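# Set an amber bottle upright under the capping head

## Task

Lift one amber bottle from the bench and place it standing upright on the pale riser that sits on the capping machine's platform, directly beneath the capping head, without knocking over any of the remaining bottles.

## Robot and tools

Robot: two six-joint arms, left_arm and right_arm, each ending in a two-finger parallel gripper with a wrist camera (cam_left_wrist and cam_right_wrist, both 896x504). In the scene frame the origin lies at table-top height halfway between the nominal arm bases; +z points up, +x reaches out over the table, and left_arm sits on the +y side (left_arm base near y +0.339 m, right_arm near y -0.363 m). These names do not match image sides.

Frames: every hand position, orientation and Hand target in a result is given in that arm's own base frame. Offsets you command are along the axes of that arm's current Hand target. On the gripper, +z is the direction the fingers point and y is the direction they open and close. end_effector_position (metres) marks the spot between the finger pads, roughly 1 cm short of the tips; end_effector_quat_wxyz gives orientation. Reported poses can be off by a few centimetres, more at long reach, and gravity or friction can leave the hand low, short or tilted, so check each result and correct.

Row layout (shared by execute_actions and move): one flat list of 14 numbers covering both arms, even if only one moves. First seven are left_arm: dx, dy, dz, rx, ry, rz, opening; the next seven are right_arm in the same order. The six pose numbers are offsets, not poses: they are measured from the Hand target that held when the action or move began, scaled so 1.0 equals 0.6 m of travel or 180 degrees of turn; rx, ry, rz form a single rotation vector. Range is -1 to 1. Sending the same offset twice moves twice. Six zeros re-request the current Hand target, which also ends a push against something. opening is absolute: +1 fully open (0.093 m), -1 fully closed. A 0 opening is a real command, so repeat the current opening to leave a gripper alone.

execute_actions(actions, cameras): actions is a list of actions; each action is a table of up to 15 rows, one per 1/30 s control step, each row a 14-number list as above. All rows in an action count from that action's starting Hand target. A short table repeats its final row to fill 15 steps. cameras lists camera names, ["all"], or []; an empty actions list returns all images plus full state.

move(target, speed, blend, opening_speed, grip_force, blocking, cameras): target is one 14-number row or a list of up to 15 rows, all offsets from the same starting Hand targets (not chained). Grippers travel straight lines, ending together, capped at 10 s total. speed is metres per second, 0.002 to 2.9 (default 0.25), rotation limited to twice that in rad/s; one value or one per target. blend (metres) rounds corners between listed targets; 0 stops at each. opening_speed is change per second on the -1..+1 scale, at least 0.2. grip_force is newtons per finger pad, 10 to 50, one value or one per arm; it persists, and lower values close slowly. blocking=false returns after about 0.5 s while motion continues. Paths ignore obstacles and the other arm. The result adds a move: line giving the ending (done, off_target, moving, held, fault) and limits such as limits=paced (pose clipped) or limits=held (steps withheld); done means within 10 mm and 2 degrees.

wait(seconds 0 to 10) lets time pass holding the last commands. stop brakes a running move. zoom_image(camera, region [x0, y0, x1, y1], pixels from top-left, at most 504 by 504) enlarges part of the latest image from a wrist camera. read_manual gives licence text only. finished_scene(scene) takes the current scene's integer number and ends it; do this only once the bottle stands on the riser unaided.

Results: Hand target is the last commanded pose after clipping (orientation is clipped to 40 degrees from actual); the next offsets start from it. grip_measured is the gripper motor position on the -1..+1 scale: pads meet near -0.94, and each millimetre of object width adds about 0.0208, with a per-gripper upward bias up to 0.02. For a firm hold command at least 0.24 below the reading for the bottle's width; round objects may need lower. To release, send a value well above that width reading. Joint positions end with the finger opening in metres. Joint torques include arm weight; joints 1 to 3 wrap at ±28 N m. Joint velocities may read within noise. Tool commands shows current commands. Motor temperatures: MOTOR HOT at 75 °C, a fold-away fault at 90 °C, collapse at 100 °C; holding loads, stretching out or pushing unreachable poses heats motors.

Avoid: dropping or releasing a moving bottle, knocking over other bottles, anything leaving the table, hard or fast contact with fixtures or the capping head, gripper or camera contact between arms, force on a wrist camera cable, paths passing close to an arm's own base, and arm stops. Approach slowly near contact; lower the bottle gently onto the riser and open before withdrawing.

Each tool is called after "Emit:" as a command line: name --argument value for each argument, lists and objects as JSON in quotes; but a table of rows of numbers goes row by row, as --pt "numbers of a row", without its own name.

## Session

Emit:
execute_actions --actions '[]'

Scene clock: 0.00 s.
left_arm: end_effector_position=(+0.3703, -0.0789, +0.2491) grip_measured=+1.000 end_effector_quat_wxyz=(+0.568, -0.234, +0.762, -0.207) | right_arm: end_effector_position=(+0.2807, +0.0936, +0.2069) grip_measured=+1.000 end_effector_quat_wxyz=(+0.487, -0.097, +0.849, +0.182)
Joint positions: left_arm=[-0.327 1.094 0.723 0.087 -0.265 -0.723 0.093] | right_arm=[0.171 0.784 0.622 -0.334 -0.267 0.103 0.093]
Joint velocities: within noise
Joint torques (N m): no reading
Motor temperatures (°C): left_arm=[23 24 24 23 21 23 21] | right_arm=[21 25 27 24 24 21 21]
Heat: left arm: 24 °C; right arm: 27 °C.
Hand target: left_arm +0.3712, -0.0792, +0.2591; +0.576, -0.234, +0.754, -0.213 | right_arm +0.2835, +0.0942, +0.2185; +0.502, -0.099, +0.840, +0.183
Tool commands: left_gripper/opening=+1.0 right_gripper/opening=+1.0
camera_calibration:
cam_left_wrist: T_world_to_cam=[[0.132829, -0.79813, 0.587661, -0.258808], [-0.616487, -0.530794, -0.581551, 0.370218], [0.77608, -0.285039, -0.562541, -0.0778672], [0, 0, 0, 1]] pos_world=[0.323043, -0.0322478, 0.323589]
cam_right_wrist: T_world_to_cam=[[0.352091, -0.905903, -0.23531, 0.0349879], [-0.787267, -0.15067, -0.59792, 0.40069], [0.506204, 0.395775, -0.766238, 0.0646631], [0, 0, 0, 1]] pos_world=[0.270399, 0.0664758, 0.297361]

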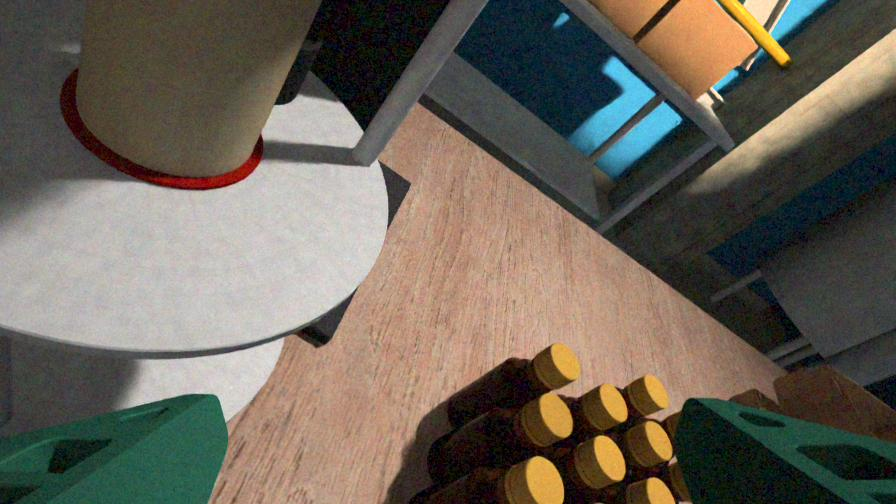

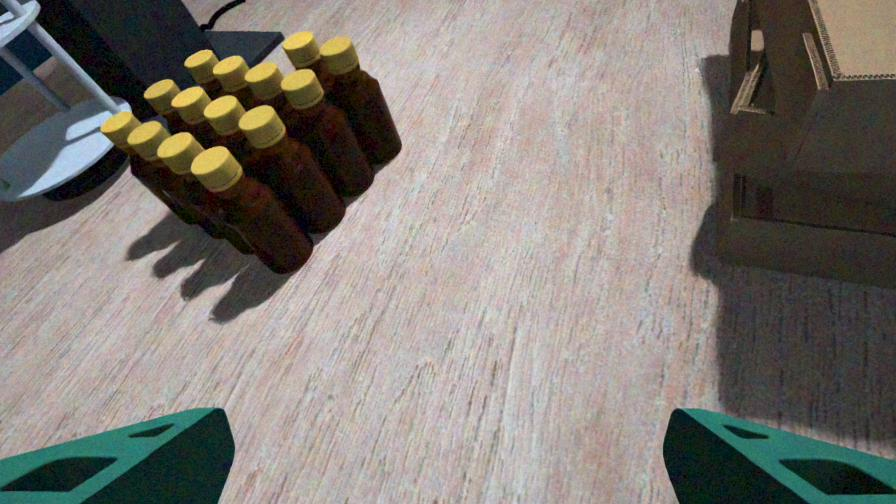

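Emit:
move --pt "0.1207 -0.0887 -0.0008 0.1412 -0.0276 0.1379 0.1 -0.2412 0.2067 0.1088 -0.1888 -0.0768 -0.0495 1" --pt "0.2198 -0.0532 0.1127 0.2353 -0.046 0.2299 0.1 -0.4825 0.4135 0.2177 -0.3776 -0.1537 -0.099 1" --blend '[0.03, 0]' --speed 0.3 --cameras '["all"]'

Scene clock: 9.27 s.
left_arm: end_effector_position=(+0.4049, -0.1867, +0.1273) grip_measured=+0.101 end_effector_quat_wxyz=(+0.660, +0.240, +0.671, -0.238) | right_arm: end_effector_position=(+0.4442, +0.3685, +0.4562) grip_measured=+1.000 end_effector_quat_wxyz=(+0.544, -0.426, +0.457, +0.560)
Joint positions: left_arm=[-0.282 1.919 0.525 1.378 0.407 0.003 0.05] | right_arm=[0.434 2.196 2.186 0.485 -1.068 0.473 0.093]
Joint torques (N m): left_arm=[0.24 -7.61 6.12 3.23 0.06 0] | right_arm=[0.27 -10.26 8.95 1.8 0.22 -0.08]
Heat: left arm: 27 °C; right arm: 28 °C.
Hand target: left_arm +0.4101, -0.1871, +0.1598; +0.707, +0.246, +0.619, -0.236 | right_arm +0.4399, +0.3689, +0.4683; +0.557, -0.435, +0.436, +0.558
Off the commanded pose: left_arm 0.033 m, 8 deg | right_arm 0.013 m, 3 deg.
move: off_target (left_arm, right_arm)
camera_calibration:
cam_left_wrist: T_world_to_cam=[[-0.62924, -0.777055, 0.0156162, 0.107375], [-0.337896, 0.255415, -0.905864, 0.3388], [0.699917, -0.575282, -0.423281, -0.244994], [0, 0, 0, 1]] pos_world=[0.353519, -0.144039, 0.201529]
cam_right_wrist: T_world_to_cam=[[0.998309, 0.0127838, -0.0567065, -0.422028], [-0.053089, -0.196834, -0.978998, 0.584677], [-0.0236771, 0.980353, -0.195823, -0.176137], [0, 0, 0, 1]] pos_world=[0.448184, 0.293156, 0.513974]

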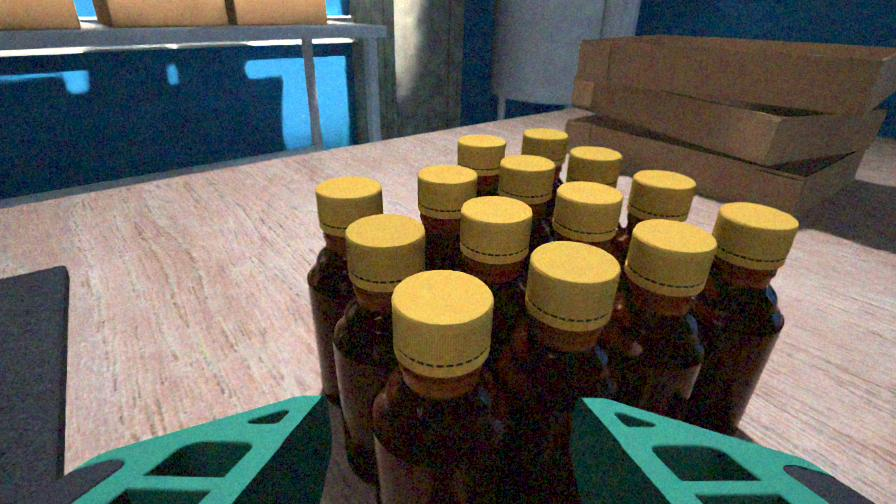

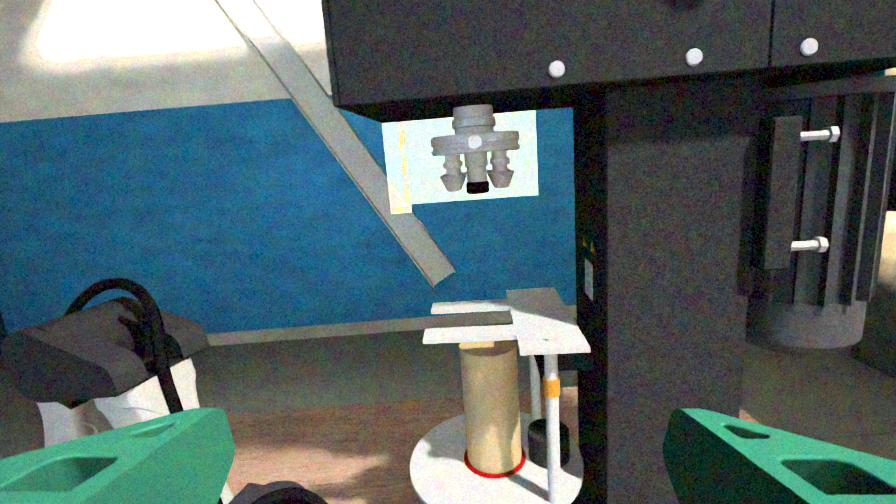

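Emit:
move --target '[0.0273, 0.0035, 0.0838, 0, 0.006, 0, 0.02, 0, 0, 0, 0, 0, 0, 1]' --speed 0.1 --cameras '["all"]'

Emit:
zoom_image --camera "cam_right_wrist" --region '[400, 270, 620, 490]'

Scene clock: 11.93 s.
left_arm: end_effector_position=(+0.4481, -0.2146, +0.1370) grip_measured=+0.022 end_effector_quat_wxyz=(+0.684, +0.246, +0.644, -0.236) | right_arm: end_effector_position=(+0.4441, +0.3685, +0.4562) grip_measured=+1.000 end_effector_quat_wxyz=(+0.544, -0.426, +0.457, +0.561)
Joint positions: left_arm=[-0.322 2.055 0.738 1.369 0.374 0.013 0.046] | right_arm=[0.434 2.196 2.186 0.485 -1.069 0.474 0.093]
Joint torques (N m): left_arm=[-0.94 -9.01 6.41 2.33 -0.1 -0.03] | right_arm=[0.28 -10.28 8.98 1.79 0.2 -0.06]
Motor temperatures (°C): left_arm=[23 25 27 28 21 23 21] | right_arm=[21 27 29 27 24 21 21]
Heat: left arm: 28 °C; right arm: 29 °C.
Hand target: left_arm +0.4516, -0.2183, +0.1493; +0.701, +0.249, +0.626, -0.233 | right_arm +0.4399, +0.3689, +0.4683; +0.557, -0.435, +0.436, +0.558
Off the commanded pose: left_arm 0.013 m, 3 deg | right_arm 0.013 m, 3 deg.
move: off_target (left_arm, right_arm)
camera_calibration:
cam_left_wrist: T_world_to_cam=[[-0.634826, -0.772409, -0.0194857, 0.1211], [-0.270614, 0.245892, -0.930755, 0.340425], [0.723716, -0.585594, -0.365123, -0.308061], [0, 0, 0, 1]] pos_world=[0.39195, -0.170567, 0.206732]
cam_right_wrist: T_world_to_cam=[[0.998263, 0.0132381, -0.0574135, -0.421883], [-0.0536878, -0.197059, -0.978921, 0.584878], [-0.0242729, 0.980302, -0.196005, -0.175779], [0, 0, 0, 1]] pos_world=[0.448284, 0.293156, 0.513874]

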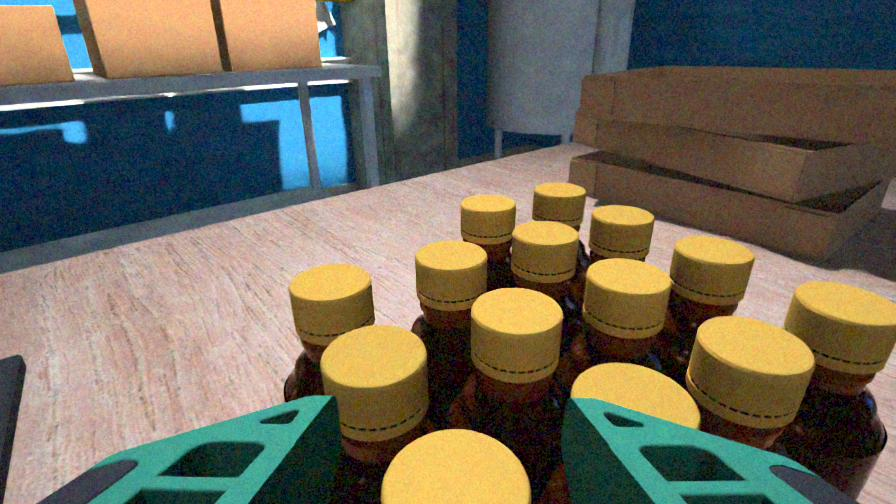

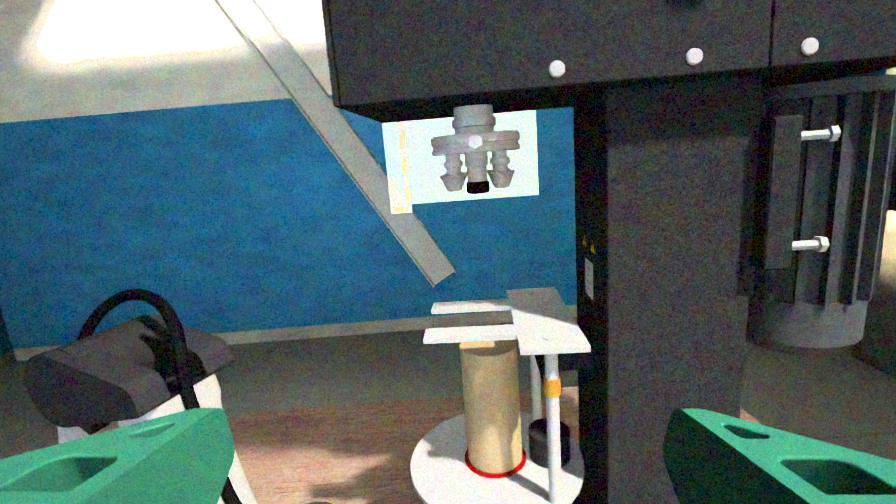

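Scaled by 2.291 from the camera's 896x504 image, which has a finer 1280x720 frame.

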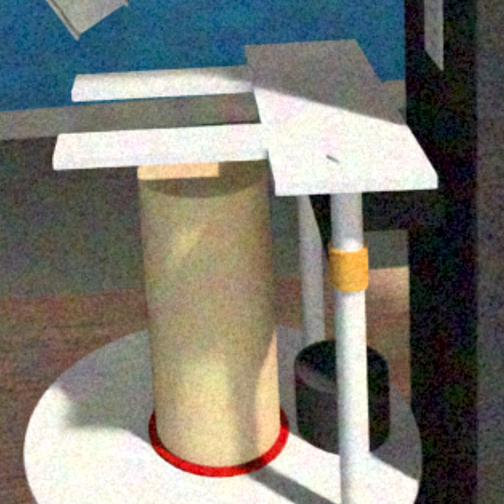

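Emit:
move --target '[0.0342, -0.0042, 0, 0, 0.0125, 0, 0.02, 0, 0, 0, 0, 0, 0, 1]' --speed 0.08 --cameras '["cam_left_wrist"]'

Scene clock: 15.97 s.
left_arm: end_effector_position=(+0.4485, -0.2157, +0.1154) grip_measured=+0.022 end_effector_quat_wxyz=(+0.670, +0.250, +0.659, -0.231) | right_arm: end_effector_position=(+0.4441, +0.3685, +0.4562) grip_measured=+1.000 end_effector_quat_wxyz=(+0.544, -0.426, +0.457, +0.561)
Joint positions: left_arm=[-0.327 2.101 0.738 1.368 0.367 0.028 0.046] | right_arm=[0.434 2.196 2.186 0.485 -1.069 0.474 0.093]
Joint torques (N m): left_arm=[-1.01 -9.1 6.06 2.32 -0.1 0.04] | right_arm=[0.16 -10.24 8.95 1.81 0.22 -0.05]
Heat: left arm: 28 °C; right arm: 29 °C.
Hand target: left_arm +0.4523, -0.2204, +0.1289; +0.689, +0.253, +0.639, -0.229 | right_arm +0.4399, +0.3689, +0.4683; +0.557, -0.435, +0.436, +0.558
Off the commanded pose: left_arm 0.015 m, 3 deg | right_arm 0.013 m, 3 deg.
move: off_target (left_arm, right_arm)
camera_calibration:
cam_left_wrist: T_world_to_cam=[[-0.632531, -0.774328, -0.0179381, 0.118446], [-0.302902, 0.268616, -0.914383, 0.338284], [0.71285, -0.572942, -0.404453, -0.304748], [0, 0, 0, 1]] pos_world=[0.394627, -0.173755, 0.188189]
Images, in order (width x height): cam_left_wrist 896x504.

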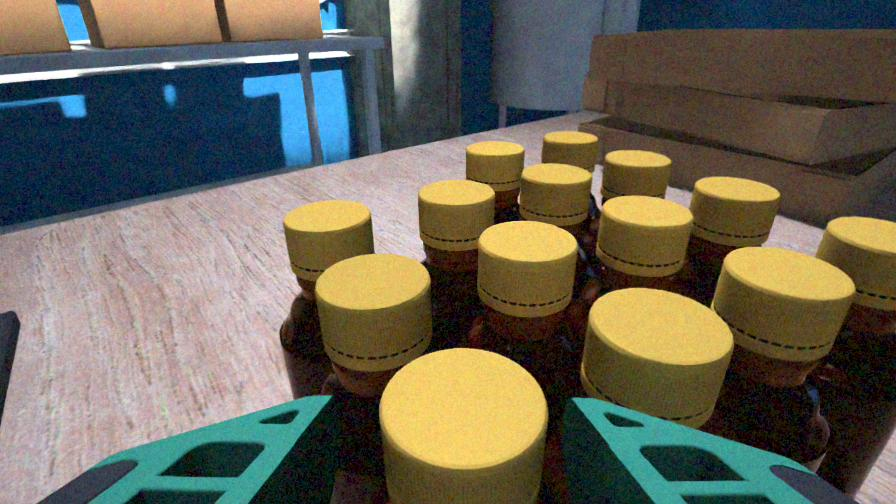

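Emit:
move --target '[0, -0.006, -0.0025, 0, 0, 0, 0.02, 0, 0, 0, 0, 0, 0, 1]' --speed 0.08 --cameras '["cam_left_wrist"]'

Scene clock: 17.57 s.
left_arm: end_effector_position=(+0.4476, -0.2184, +0.1154) grip_measured=+0.022 end_effector_quat_wxyz=(+0.671, +0.250, +0.659, -0.230) | right_arm: end_effector_position=(+0.4441, +0.3685, +0.4562) grip_measured=+1.000 end_effector_quat_wxyz=(+0.544, -0.426, +0.457, +0.561)
Joint positions: left_arm=[-0.335 2.101 0.738 1.368 0.359 0.03 0.046] | right_arm=[0.434 2.196 2.186 0.485 -1.069 0.474 0.093]
Joint torques (N m): left_arm=[-0.98 -9.66 5.24 2.43 -0.07 -0.05] | right_arm=[0.18 -10.24 8.94 1.81 0.22 -0.08]
Heat: left arm: 29 °C; right arm: 30 °C.
Hand target: left_arm +0.4489, -0.2222, +0.1286; +0.689, +0.253, +0.639, -0.228 | right_arm +0.4399, +0.3689, +0.4683; +0.557, -0.435, +0.436, +0.558
Off the commanded pose: left_arm 0.014 m, 3 deg | right_arm 0.013 m, 3 deg.
move: off_target (left_arm, right_arm)
camera_calibration:
cam_left_wrist: T_world_to_cam=[[-0.632791, -0.774088, -0.0190303, 0.116072], [-0.302178, 0.269499, -0.914363, 0.338572], [0.712926, -0.57285, -0.404449, -0.305597], [0, 0, 0, 1]] pos_world=[0.393626, -0.176456, 0.188189]
Images, in order (width x height): cam_left_wrist 896x504.

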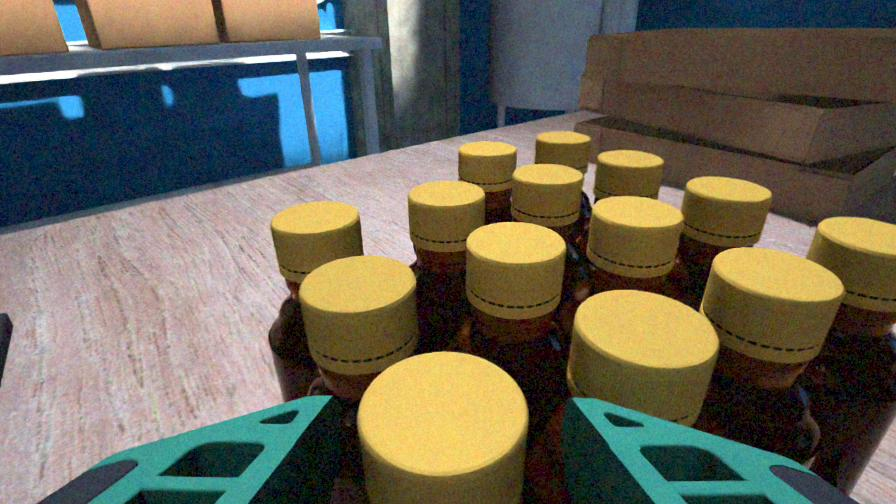

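Emit:
move --pt "0 0 0 0 0 0 -0.6 0 0 0 0 0 0 1" --pt "-0.166 0.0095 0.0092 0 0 0 -0.6 0 0 0 0 0 0 1" --pt "-0.5457 0.0052 -0.1628 -0.1106 -0.0085 0.0015 -0.6 0 0 0 0 0 0 1" --pt "-0.5923 0.2495 -0.3568 -0.2212 -0.0169 0.003 -0.6 0 0 0 0 0 0 1" --blend '[0, 0.03, 0.05, 0]' --speed '[0.1, 0.12, 0.2, 0.2]' --opening_speed 0.5 --cameras '["all"]'

Scene clock: 25.20 s.
left_arm: end_effector_position=(+0.3580, +0.0269, +0.4394) grip_measured=-0.493 end_effector_quat_wxyz=(+0.713, -0.004, +0.701, -0.002) | right_arm: end_effector_position=(+0.4441, +0.3685, +0.4562) grip_measured=+1.000 end_effector_quat_wxyz=(+0.544, -0.426, +0.457, +0.561)
Joint positions: left_arm=[0.138 1.03 1.178 -0.132 0.135 -0.011 0.022] | right_arm=[0.434 2.196 2.186 0.485 -1.069 0.474 0.093]
Joint torques (N m): left_arm=[0.27 -3.36 10.71 2.74 0.01 -0.14] | right_arm=[0.2 -10.21 8.98 1.8 0.21 -0.06]
Motor temperatures (°C): left_arm=[23 27 29 30 21 23 21] | right_arm=[21 32 31 28 24 21 21]
Heat: left arm: 30 °C; right arm: 32 °C.
Hand target: left_arm +0.3528, +0.0267, +0.4799; +0.752, +0.000, +0.660, +0.000 | right_arm +0.4399, +0.3689, +0.4683; +0.557, -0.435, +0.436, +0.558
Off the commanded pose: left_arm 0.041 m, 7 deg | right_arm 0.013 m, 3 deg.
move: off_target (left_arm, right_arm)
camera_calibration:
cam_left_wrist: T_world_to_cam=[[0.0111832, -0.999702, 0.0216906, 0.0130533], [-0.394554, -0.0243435, -0.91855, 0.584485], [0.918805, 0.00171425, -0.394708, -0.0637176], [0, 0, 0, 1]] pos_world=[0.289009, 0.027387, 0.511446]
cam_right_wrist: T_world_to_cam=[[0.998263, 0.0132381, -0.0574135, -0.421883], [-0.0536878, -0.197059, -0.978921, 0.584878], [-0.0242729, 0.980302, -0.196005, -0.175779], [0, 0, 0, 1]] pos_world=[0.448284, 0.293156, 0.513874]

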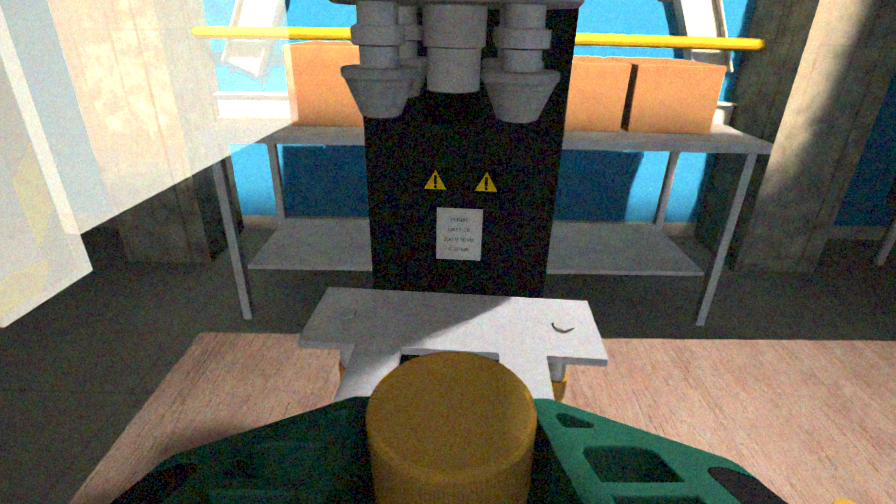

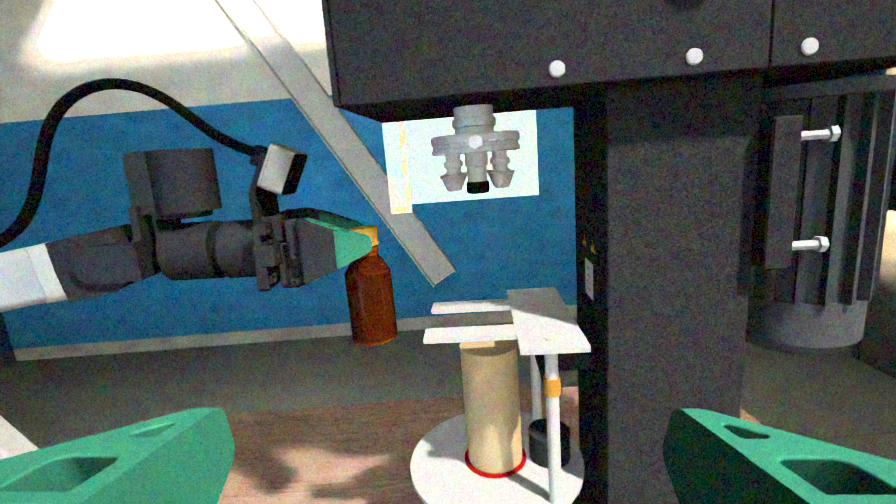

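Emit:
move --target '[-0.001, -0.0008, 0.1347, 0, 0, 0.012, -0.6, 0, 0, 0, 0, 0, 0, 1]' --speed 0.1 --cameras '["all"]'

Scene clock: 30.03 s.
left_arm: end_effector_position=(+0.4359, +0.0284, +0.4396) grip_measured=-0.493 end_effector_quat_wxyz=(+0.701, +0.005, +0.714, +0.003) | right_arm: end_effector_position=(+0.4441, +0.3685, +0.4562) grip_measured=+1.000 end_effector_quat_wxyz=(+0.544, -0.426, +0.457, +0.561)
Joint positions: left_arm=[0.107 1.319 1.38 -0.08 0.11 0.013 0.022] | right_arm=[0.434 2.196 2.186 0.485 -1.069 0.474 0.093]
Joint torques (N m): left_arm=[-1.14 -6.41 11.41 3.05 -0.09 -0.01] | right_arm=[0.25 -10.24 8.91 1.82 0.21 -0.07]
Heat: left arm: 31 °C; right arm: 34 °C.
Hand target: left_arm +0.4330, +0.0261, +0.4907; +0.751, +0.013, +0.660, +0.014 | right_arm +0.4399, +0.3689, +0.4683; +0.557, -0.435, +0.436, +0.558
Off the commanded pose: left_arm 0.051 m, 9 deg | right_arm 0.013 m, 3 deg.
move: off_target (left_arm, right_arm)
camera_calibration:
cam_left_wrist: T_world_to_cam=[[0.00583758, -0.999983, 0.000873719, 0.0251567], [-0.426398, -0.00327949, -0.90453, 0.622571], [0.904517, 0.00490771, -0.42641, -0.115077], [0, 0, 0, 1]] pos_world=[0.369405, 0.0277627, 0.514042]
cam_right_wrist: T_world_to_cam=[[0.998263, 0.0132381, -0.0574135, -0.421883], [-0.0536878, -0.197059, -0.978921, 0.584878], [-0.0242729, 0.980302, -0.196005, -0.175779], [0, 0, 0, 1]] pos_world=[0.448284, 0.293156, 0.513874]

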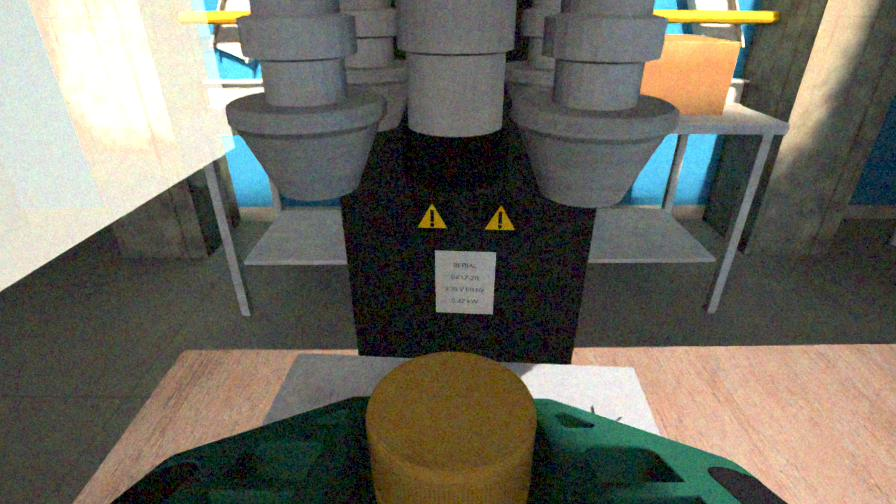

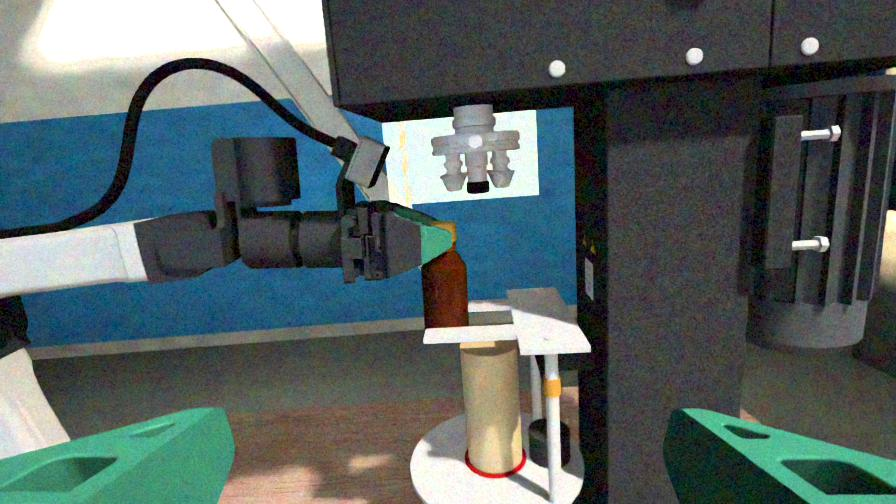

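Emit:
move --target '[0.017, -0.0017, 0.066, 0, -0.01, 0.0067, -0.6, 0, 0, 0, 0, 0, 0, 1]' --speed 0.07 --cameras '["all"]'

Emit:
zoom_image --camera "cam_right_wrist" --region '[400, 200, 600, 380]'

Scene clock: 32.90 s.
left_arm: end_effector_position=(+0.4751, +0.0280, +0.4349) grip_measured=-0.493 end_effector_quat_wxyz=(+0.712, +0.013, +0.702, +0.011) | right_arm: end_effector_position=(+0.4441, +0.3685, +0.4562) grip_measured=+1.000 end_effector_quat_wxyz=(+0.544, -0.426, +0.457, +0.561)
Joint positions: left_arm=[0.093 1.449 1.433 0.03 0.096 0.033 0.022] | right_arm=[0.434 2.196 2.186 0.485 -1.069 0.474 0.093]
Joint torques (N m): left_arm=[-1.16 -7.45 11.58 3.05 -0.16 0.03] | right_arm=[0.25 -10.29 8.88 1.79 0.21 -0.06]
Heat: left arm: 33 °C; right arm: 35 °C.
Hand target: left_arm +0.4735, +0.0255, +0.4857; +0.761, +0.020, +0.648, +0.022 | right_arm +0.4399, +0.3689, +0.4683; +0.557, -0.435, +0.436, +0.558
Off the commanded pose: left_arm 0.051 m, 9 deg | right_arm 0.013 m, 3 deg.
move: off_target (left_arm, right_arm)
camera_calibration:
cam_left_wrist: T_world_to_cam=[[0.00538816, -0.999742, -0.0220469, 0.0346873], [-0.396961, 0.0180973, -0.917657, 0.626163], [0.91782, 0.0136963, -0.396761, -0.17197], [0, 0, 0, 1]] pos_world=[0.406213, 0.0257018, 0.507137]
cam_right_wrist: T_world_to_cam=[[0.998263, 0.0132381, -0.0574135, -0.421883], [-0.0536878, -0.197059, -0.978921, 0.584878], [-0.0242729, 0.980302, -0.196005, -0.175779], [0, 0, 0, 1]] pos_world=[0.448284, 0.293156, 0.513874]

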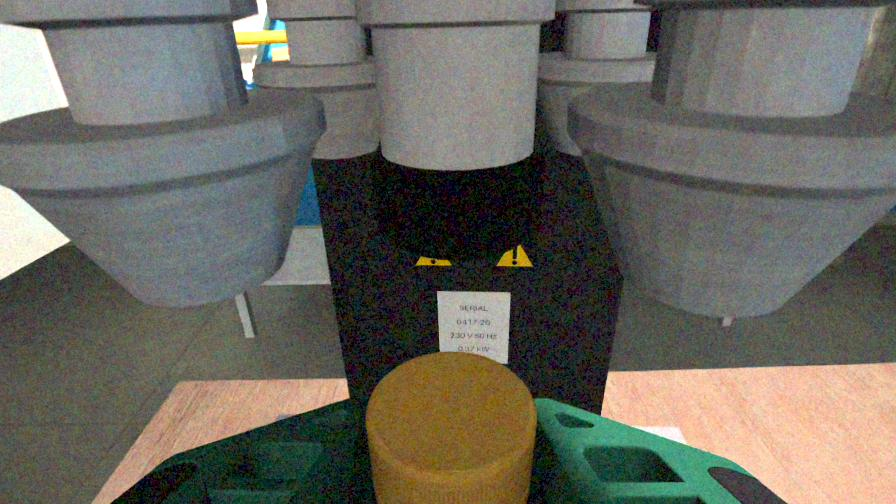

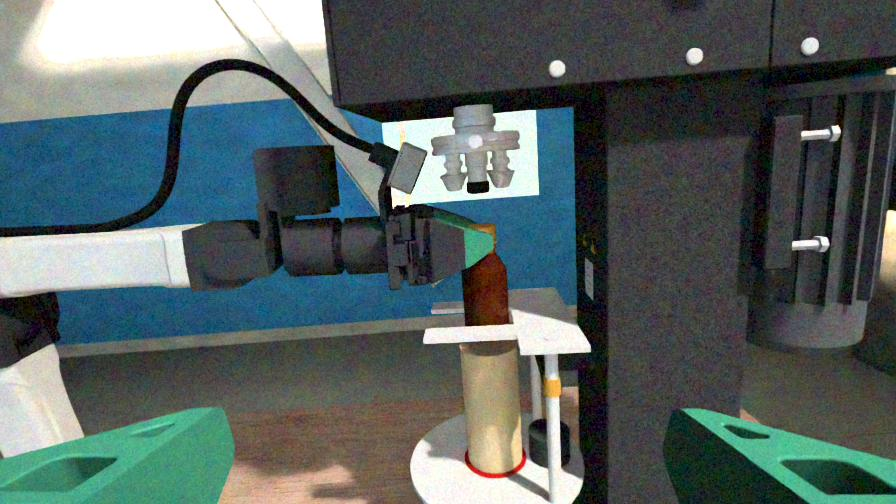

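Scaled by 2.520 from the camera's 896x504 image, which has a finer 1280x720 frame.

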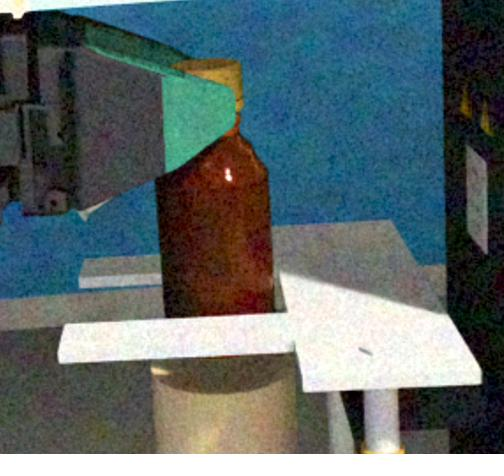

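Emit:
move --target '[0.033, -0.0045, -0.0037, 0, 0.004, 0, -0.6, 0, 0, 0, 0, 0, 0, 1]' --speed 0.03 --cameras '["all"]'

Emit:
zoom_image --camera "cam_right_wrist" --region '[400, 200, 600, 380]'

Scene clock: 35.07 s.
left_arm: end_effector_position=(+0.4768, +0.0264, +0.4353) grip_measured=-0.493 end_effector_quat_wxyz=(+0.719, +0.014, +0.694, +0.013) | right_arm: end_effector_position=(+0.4441, +0.3685, +0.4562) grip_measured=+1.000 end_effector_quat_wxyz=(+0.544, -0.426, +0.457, +0.561)
Joint positions: left_arm=[0.087 1.452 1.416 0.071 0.09 0.035 0.022] | right_arm=[0.434 2.196 2.186 0.485 -1.069 0.474 0.093]
Joint torques (N m): left_arm=[-1.2 -7.79 7.75 3.15 -0.23 -0.01] | right_arm=[0.31 -10.25 8.92 1.81 0.21 -0.07]
Heat: left arm: 33 °C; right arm: 35 °C.
Hand target: left_arm +0.4745, +0.0239, +0.4658; +0.757, +0.020, +0.652, +0.021 | right_arm +0.4399, +0.3689, +0.4683; +0.557, -0.435, +0.436, +0.558
Off the commanded pose: left_arm 0.031 m, 7 deg | right_arm 0.013 m, 3 deg.
move: off_target (left_arm, right_arm)
camera_calibration:
cam_left_wrist: T_world_to_cam=[[0.0059332, -0.999656, -0.0255508, 0.034301], [-0.377277, 0.0214252, -0.925853, 0.621324], [0.926081, 0.015133, -0.37702, -0.185996], [0, 0, 0, 1]] pos_world=[0.406456, 0.0237919, 0.506006]
cam_right_wrist: T_world_to_cam=[[0.998263, 0.0132381, -0.0574135, -0.421883], [-0.0536878, -0.197059, -0.978921, 0.584878], [-0.0242729, 0.980302, -0.196005, -0.175779], [0, 0, 0, 1]] pos_world=[0.448284, 0.293156, 0.513874]

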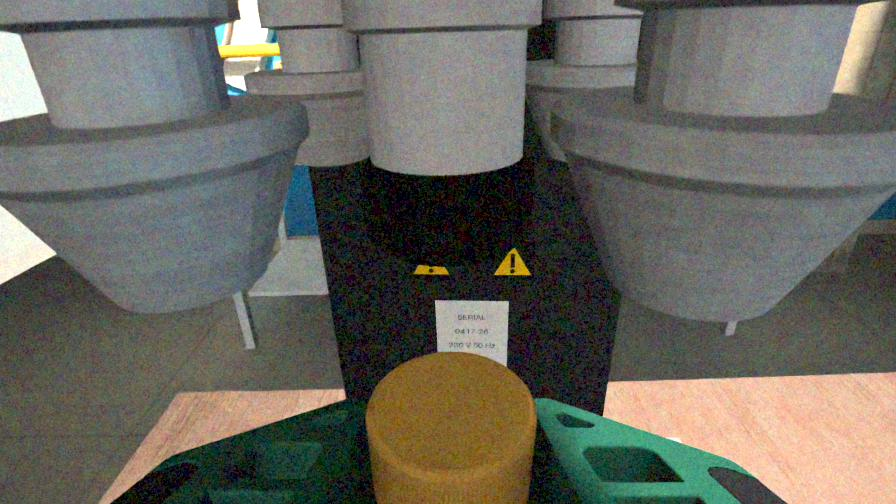

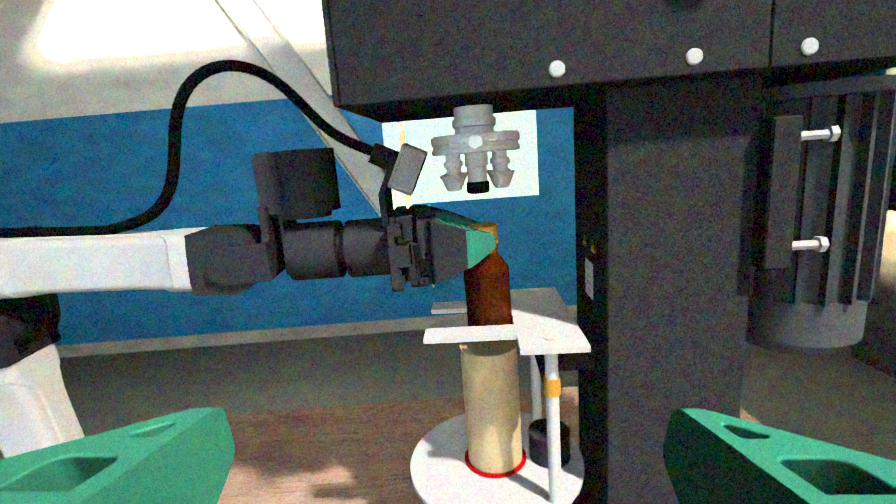

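Scaled by 2.520 from the camera's 896x504 image, which has a finer 1280x720 frame.

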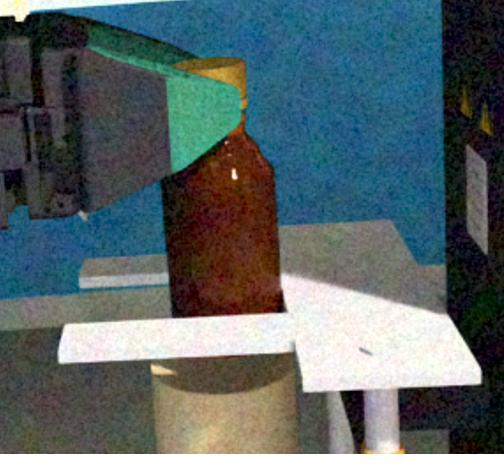

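Emit:
move --target '[0.0212, -0.0013, -0.0048, 0, 0.009, 0, -0.6, 0, 0, 0, 0, 0, 0, 1]' --speed 0.03 --cameras '["cam_right_wrist"]'

Emit:
zoom_image --camera "cam_right_wrist" --region '[400, 200, 600, 380]'

Scene clock: 36.77 s.
left_arm: end_effector_position=(+0.4783, +0.0269, +0.4252) grip_measured=-0.493 end_effector_quat_wxyz=(+0.715, +0.014, +0.699, +0.013) | right_arm: end_effector_position=(+0.4441, +0.3685, +0.4562) grip_measured=+1.000 end_effector_quat_wxyz=(+0.544, -0.426, +0.457, +0.561)
Joint positions: left_arm=[0.087 1.452 1.387 0.088 0.088 0.036 0.022] | right_arm=[0.434 2.196 2.186 0.485 -1.069 0.474 0.093]
Joint torques (N m): left_arm=[-1.11 -8.64 7.42 2.84 -0.26 0.07] | right_arm=[0.16 -10.21 8.91 1.81 0.21 -0.07]
Heat: left arm: 34 °C; right arm: 36 °C.
Hand target: left_arm +0.4736, +0.0239, +0.4526; +0.748, +0.019, +0.663, +0.022 | right_arm +0.4399, +0.3689, +0.4683; +0.557, -0.435, +0.436, +0.558
Off the commanded pose: left_arm 0.028 m, 6 deg | right_arm 0.013 m, 3 deg.
move: off_target (left_arm, right_arm)
camera_calibration:
cam_right_wrist: T_world_to_cam=[[0.998263, 0.0132381, -0.0574135, -0.421883], [-0.0536878, -0.197059, -0.978921, 0.584878], [-0.0242729, 0.980302, -0.196005, -0.175779], [0, 0, 0, 1]] pos_world=[0.448284, 0.293156, 0.513874]
Images, in order (width x height): cam_right_wrist 896x504.

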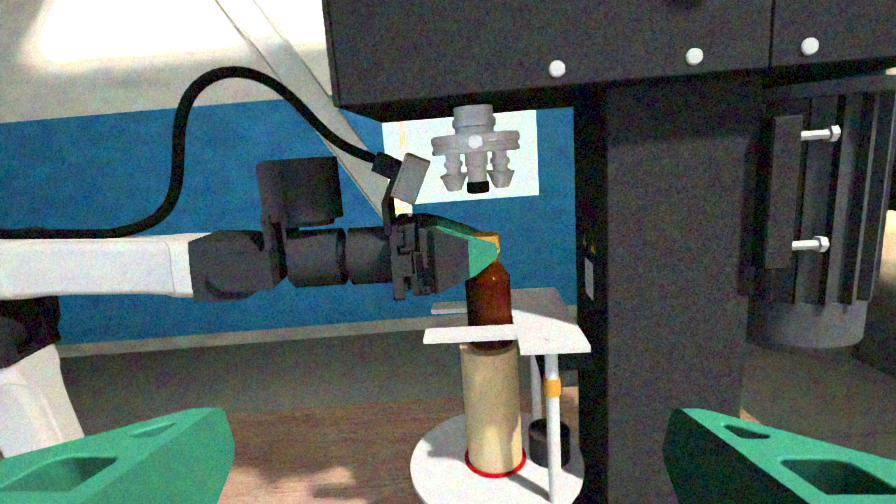

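Scaled by 2.520 from the camera's 896x504 image, which has a finer 1280x720 frame.

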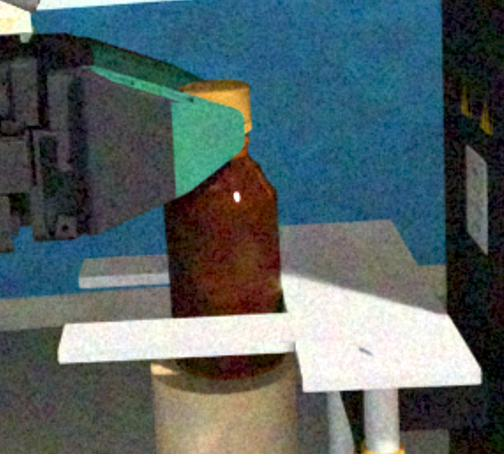

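Emit:
move --target '[0.009, -0.0005, -0.0078, 0, 0.008, 0, -0.6, 0, 0, 0, 0, 0, 0, 1]' --speed 0.03 --cameras '["cam_right_wrist"]'

Emit:
zoom_image --camera "cam_right_wrist" --region '[400, 200, 600, 380]'

Scene clock: 40.03 s.
left_arm: end_effector_position=(+0.4784, +0.0269, +0.4244) grip_measured=-0.493 end_effector_quat_wxyz=(+0.715, +0.014, +0.699, +0.013) | right_arm: end_effector_position=(+0.4441, +0.3685, +0.4562) grip_measured=+1.000 end_effector_quat_wxyz=(+0.544, -0.426, +0.457, +0.561)
Joint positions: left_arm=[0.087 1.452 1.384 0.092 0.088 0.036 0.022] | right_arm=[0.434 2.196 2.186 0.485 -1.069 0.474 0.093]
Joint torques (N m): left_arm=[-1.17 -9.98 6.9 2.57 -0.22 0.1] | right_arm=[0.2 -10.21 8.92 1.81 0.2 -0.05]
Heat: left arm: 34 °C; right arm: 36 °C.
Hand target: left_arm +0.4696, +0.0239, +0.4468; +0.740, +0.019, +0.672, +0.022 | right_arm +0.4399, +0.3689, +0.4683; +0.557, -0.435, +0.436, +0.558
Off the commanded pose: left_arm 0.024 m, 4 deg | right_arm 0.013 m, 3 deg.
move: off_target (left_arm, right_arm)
camera_calibration:
cam_right_wrist: T_world_to_cam=[[0.998263, 0.0132381, -0.0574135, -0.421883], [-0.0536878, -0.197059, -0.978921, 0.584878], [-0.0242729, 0.980302, -0.196005, -0.175779], [0, 0, 0, 1]] pos_world=[0.448284, 0.293156, 0.513874]
Images, in order (width x height): cam_right_wrist 896x504.

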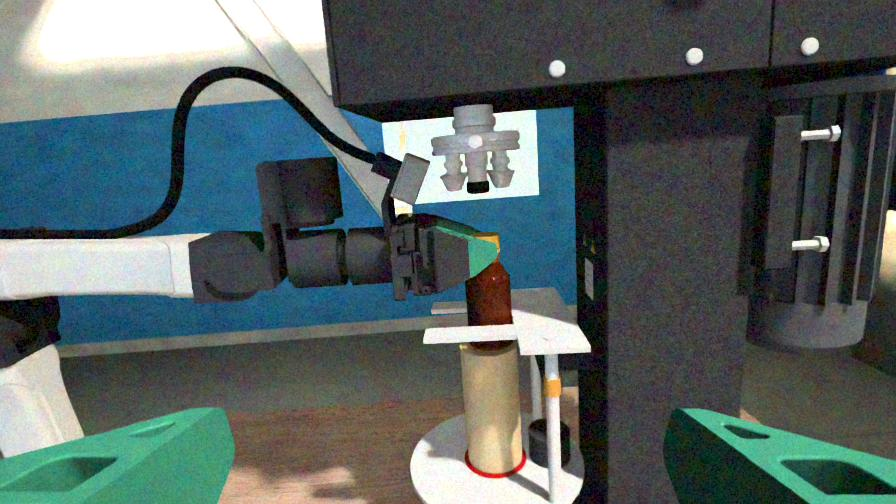

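Scaled by 2.520 from the camera's 896x504 image, which has a finer 1280x720 frame.

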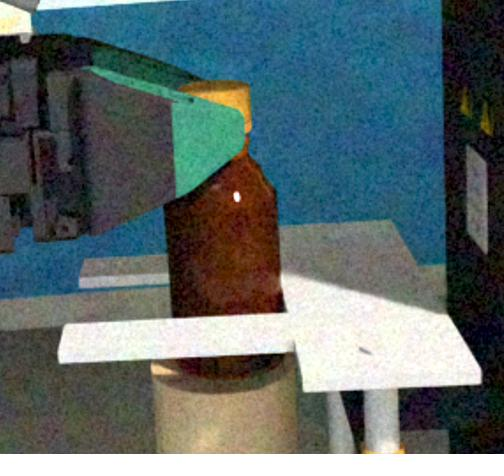

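Emit:
move --pt "0 0 0 0 0 0 0.15 0 0 0 0 0 0 1" --pt "-0.0275 0.0018 -0.215 0 0 0 0.15 0 0 0 0 0 0 1" --speed '[0.05, 0.12]' --opening_speed 0.6 --cameras '["all"]'

Scene clock: 44.33 s.
left_arm: end_effector_position=(+0.3395, +0.0227, +0.4528) grip_measured=+0.148 end_effector_quat_wxyz=(+0.740, +0.017, +0.672, +0.021) | right_arm: end_effector_position=(+0.4441, +0.3685, +0.4562) grip_measured=+1.000 end_effector_quat_wxyz=(+0.544, -0.426, +0.457, +0.561)
Joint positions: left_arm=[0.129 0.957 1.124 -0.068 0.125 0.041 0.052] | right_arm=[0.434 2.196 2.186 0.485 -1.069 0.474 0.093]
Joint torques (N m): left_arm=[0.47 -2.52 6.19 2.06 0.02 -0.05] | right_arm=[0.2 -10.28 8.98 1.8 0.22 -0.05]
Motor temperatures (°C): left_arm=[23 28 33 34 21 23 22] | right_arm=[21 37 33 29 24 21 21]
Heat: left arm: 34 °C; right arm: 37 °C.
Hand target: left_arm +0.3397, +0.0239, +0.4508; +0.739, +0.019, +0.673, +0.022 | right_arm +0.4399, +0.3689, +0.4683; +0.557, -0.435, +0.436, +0.558
Off the commanded pose: left_arm 0.002 m, 0 deg | right_arm 0.013 m, 3 deg.
move: off_target (right_arm)
camera_calibration:
cam_left_wrist: T_world_to_cam=[[0.0148523, -0.999115, -0.0393446, 0.0350804], [-0.31909, 0.0325554, -0.947165, 0.575423], [0.947608, 0.026622, -0.318324, -0.0863427], [0, 0, 0, 1]] pos_world=[0.26491, 0.0186149, 0.518916]
cam_right_wrist: T_world_to_cam=[[0.998263, 0.0132381, -0.0574135, -0.421883], [-0.0536878, -0.197059, -0.978921, 0.584878], [-0.0242729, 0.980302, -0.196005, -0.175779], [0, 0, 0, 1]] pos_world=[0.448284, 0.293156, 0.513874]

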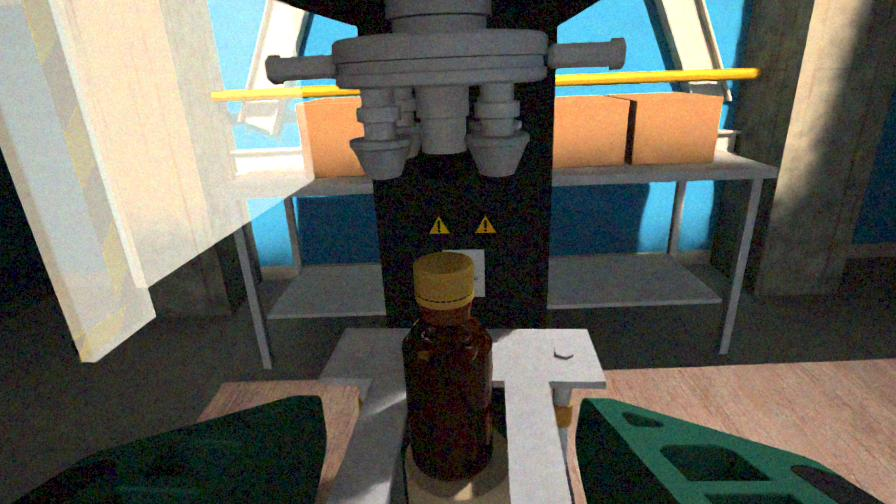

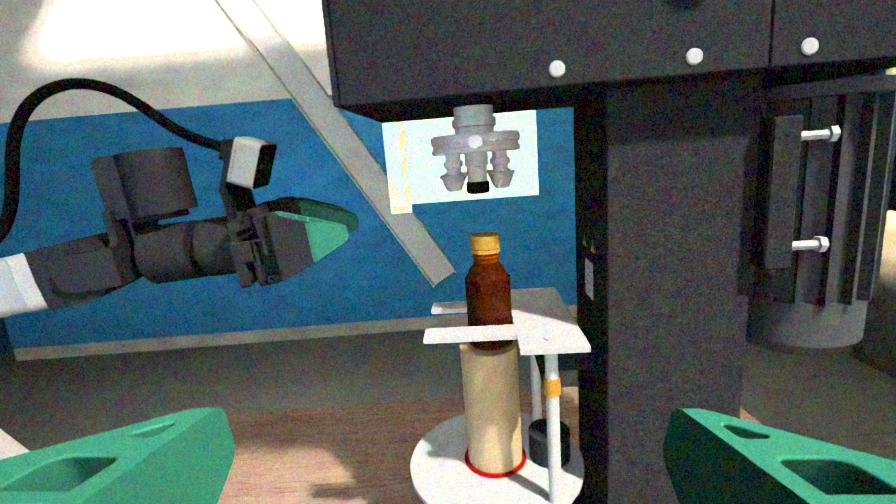

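Emit:
finished_scene --scene 2

The scene is finished: the task was done.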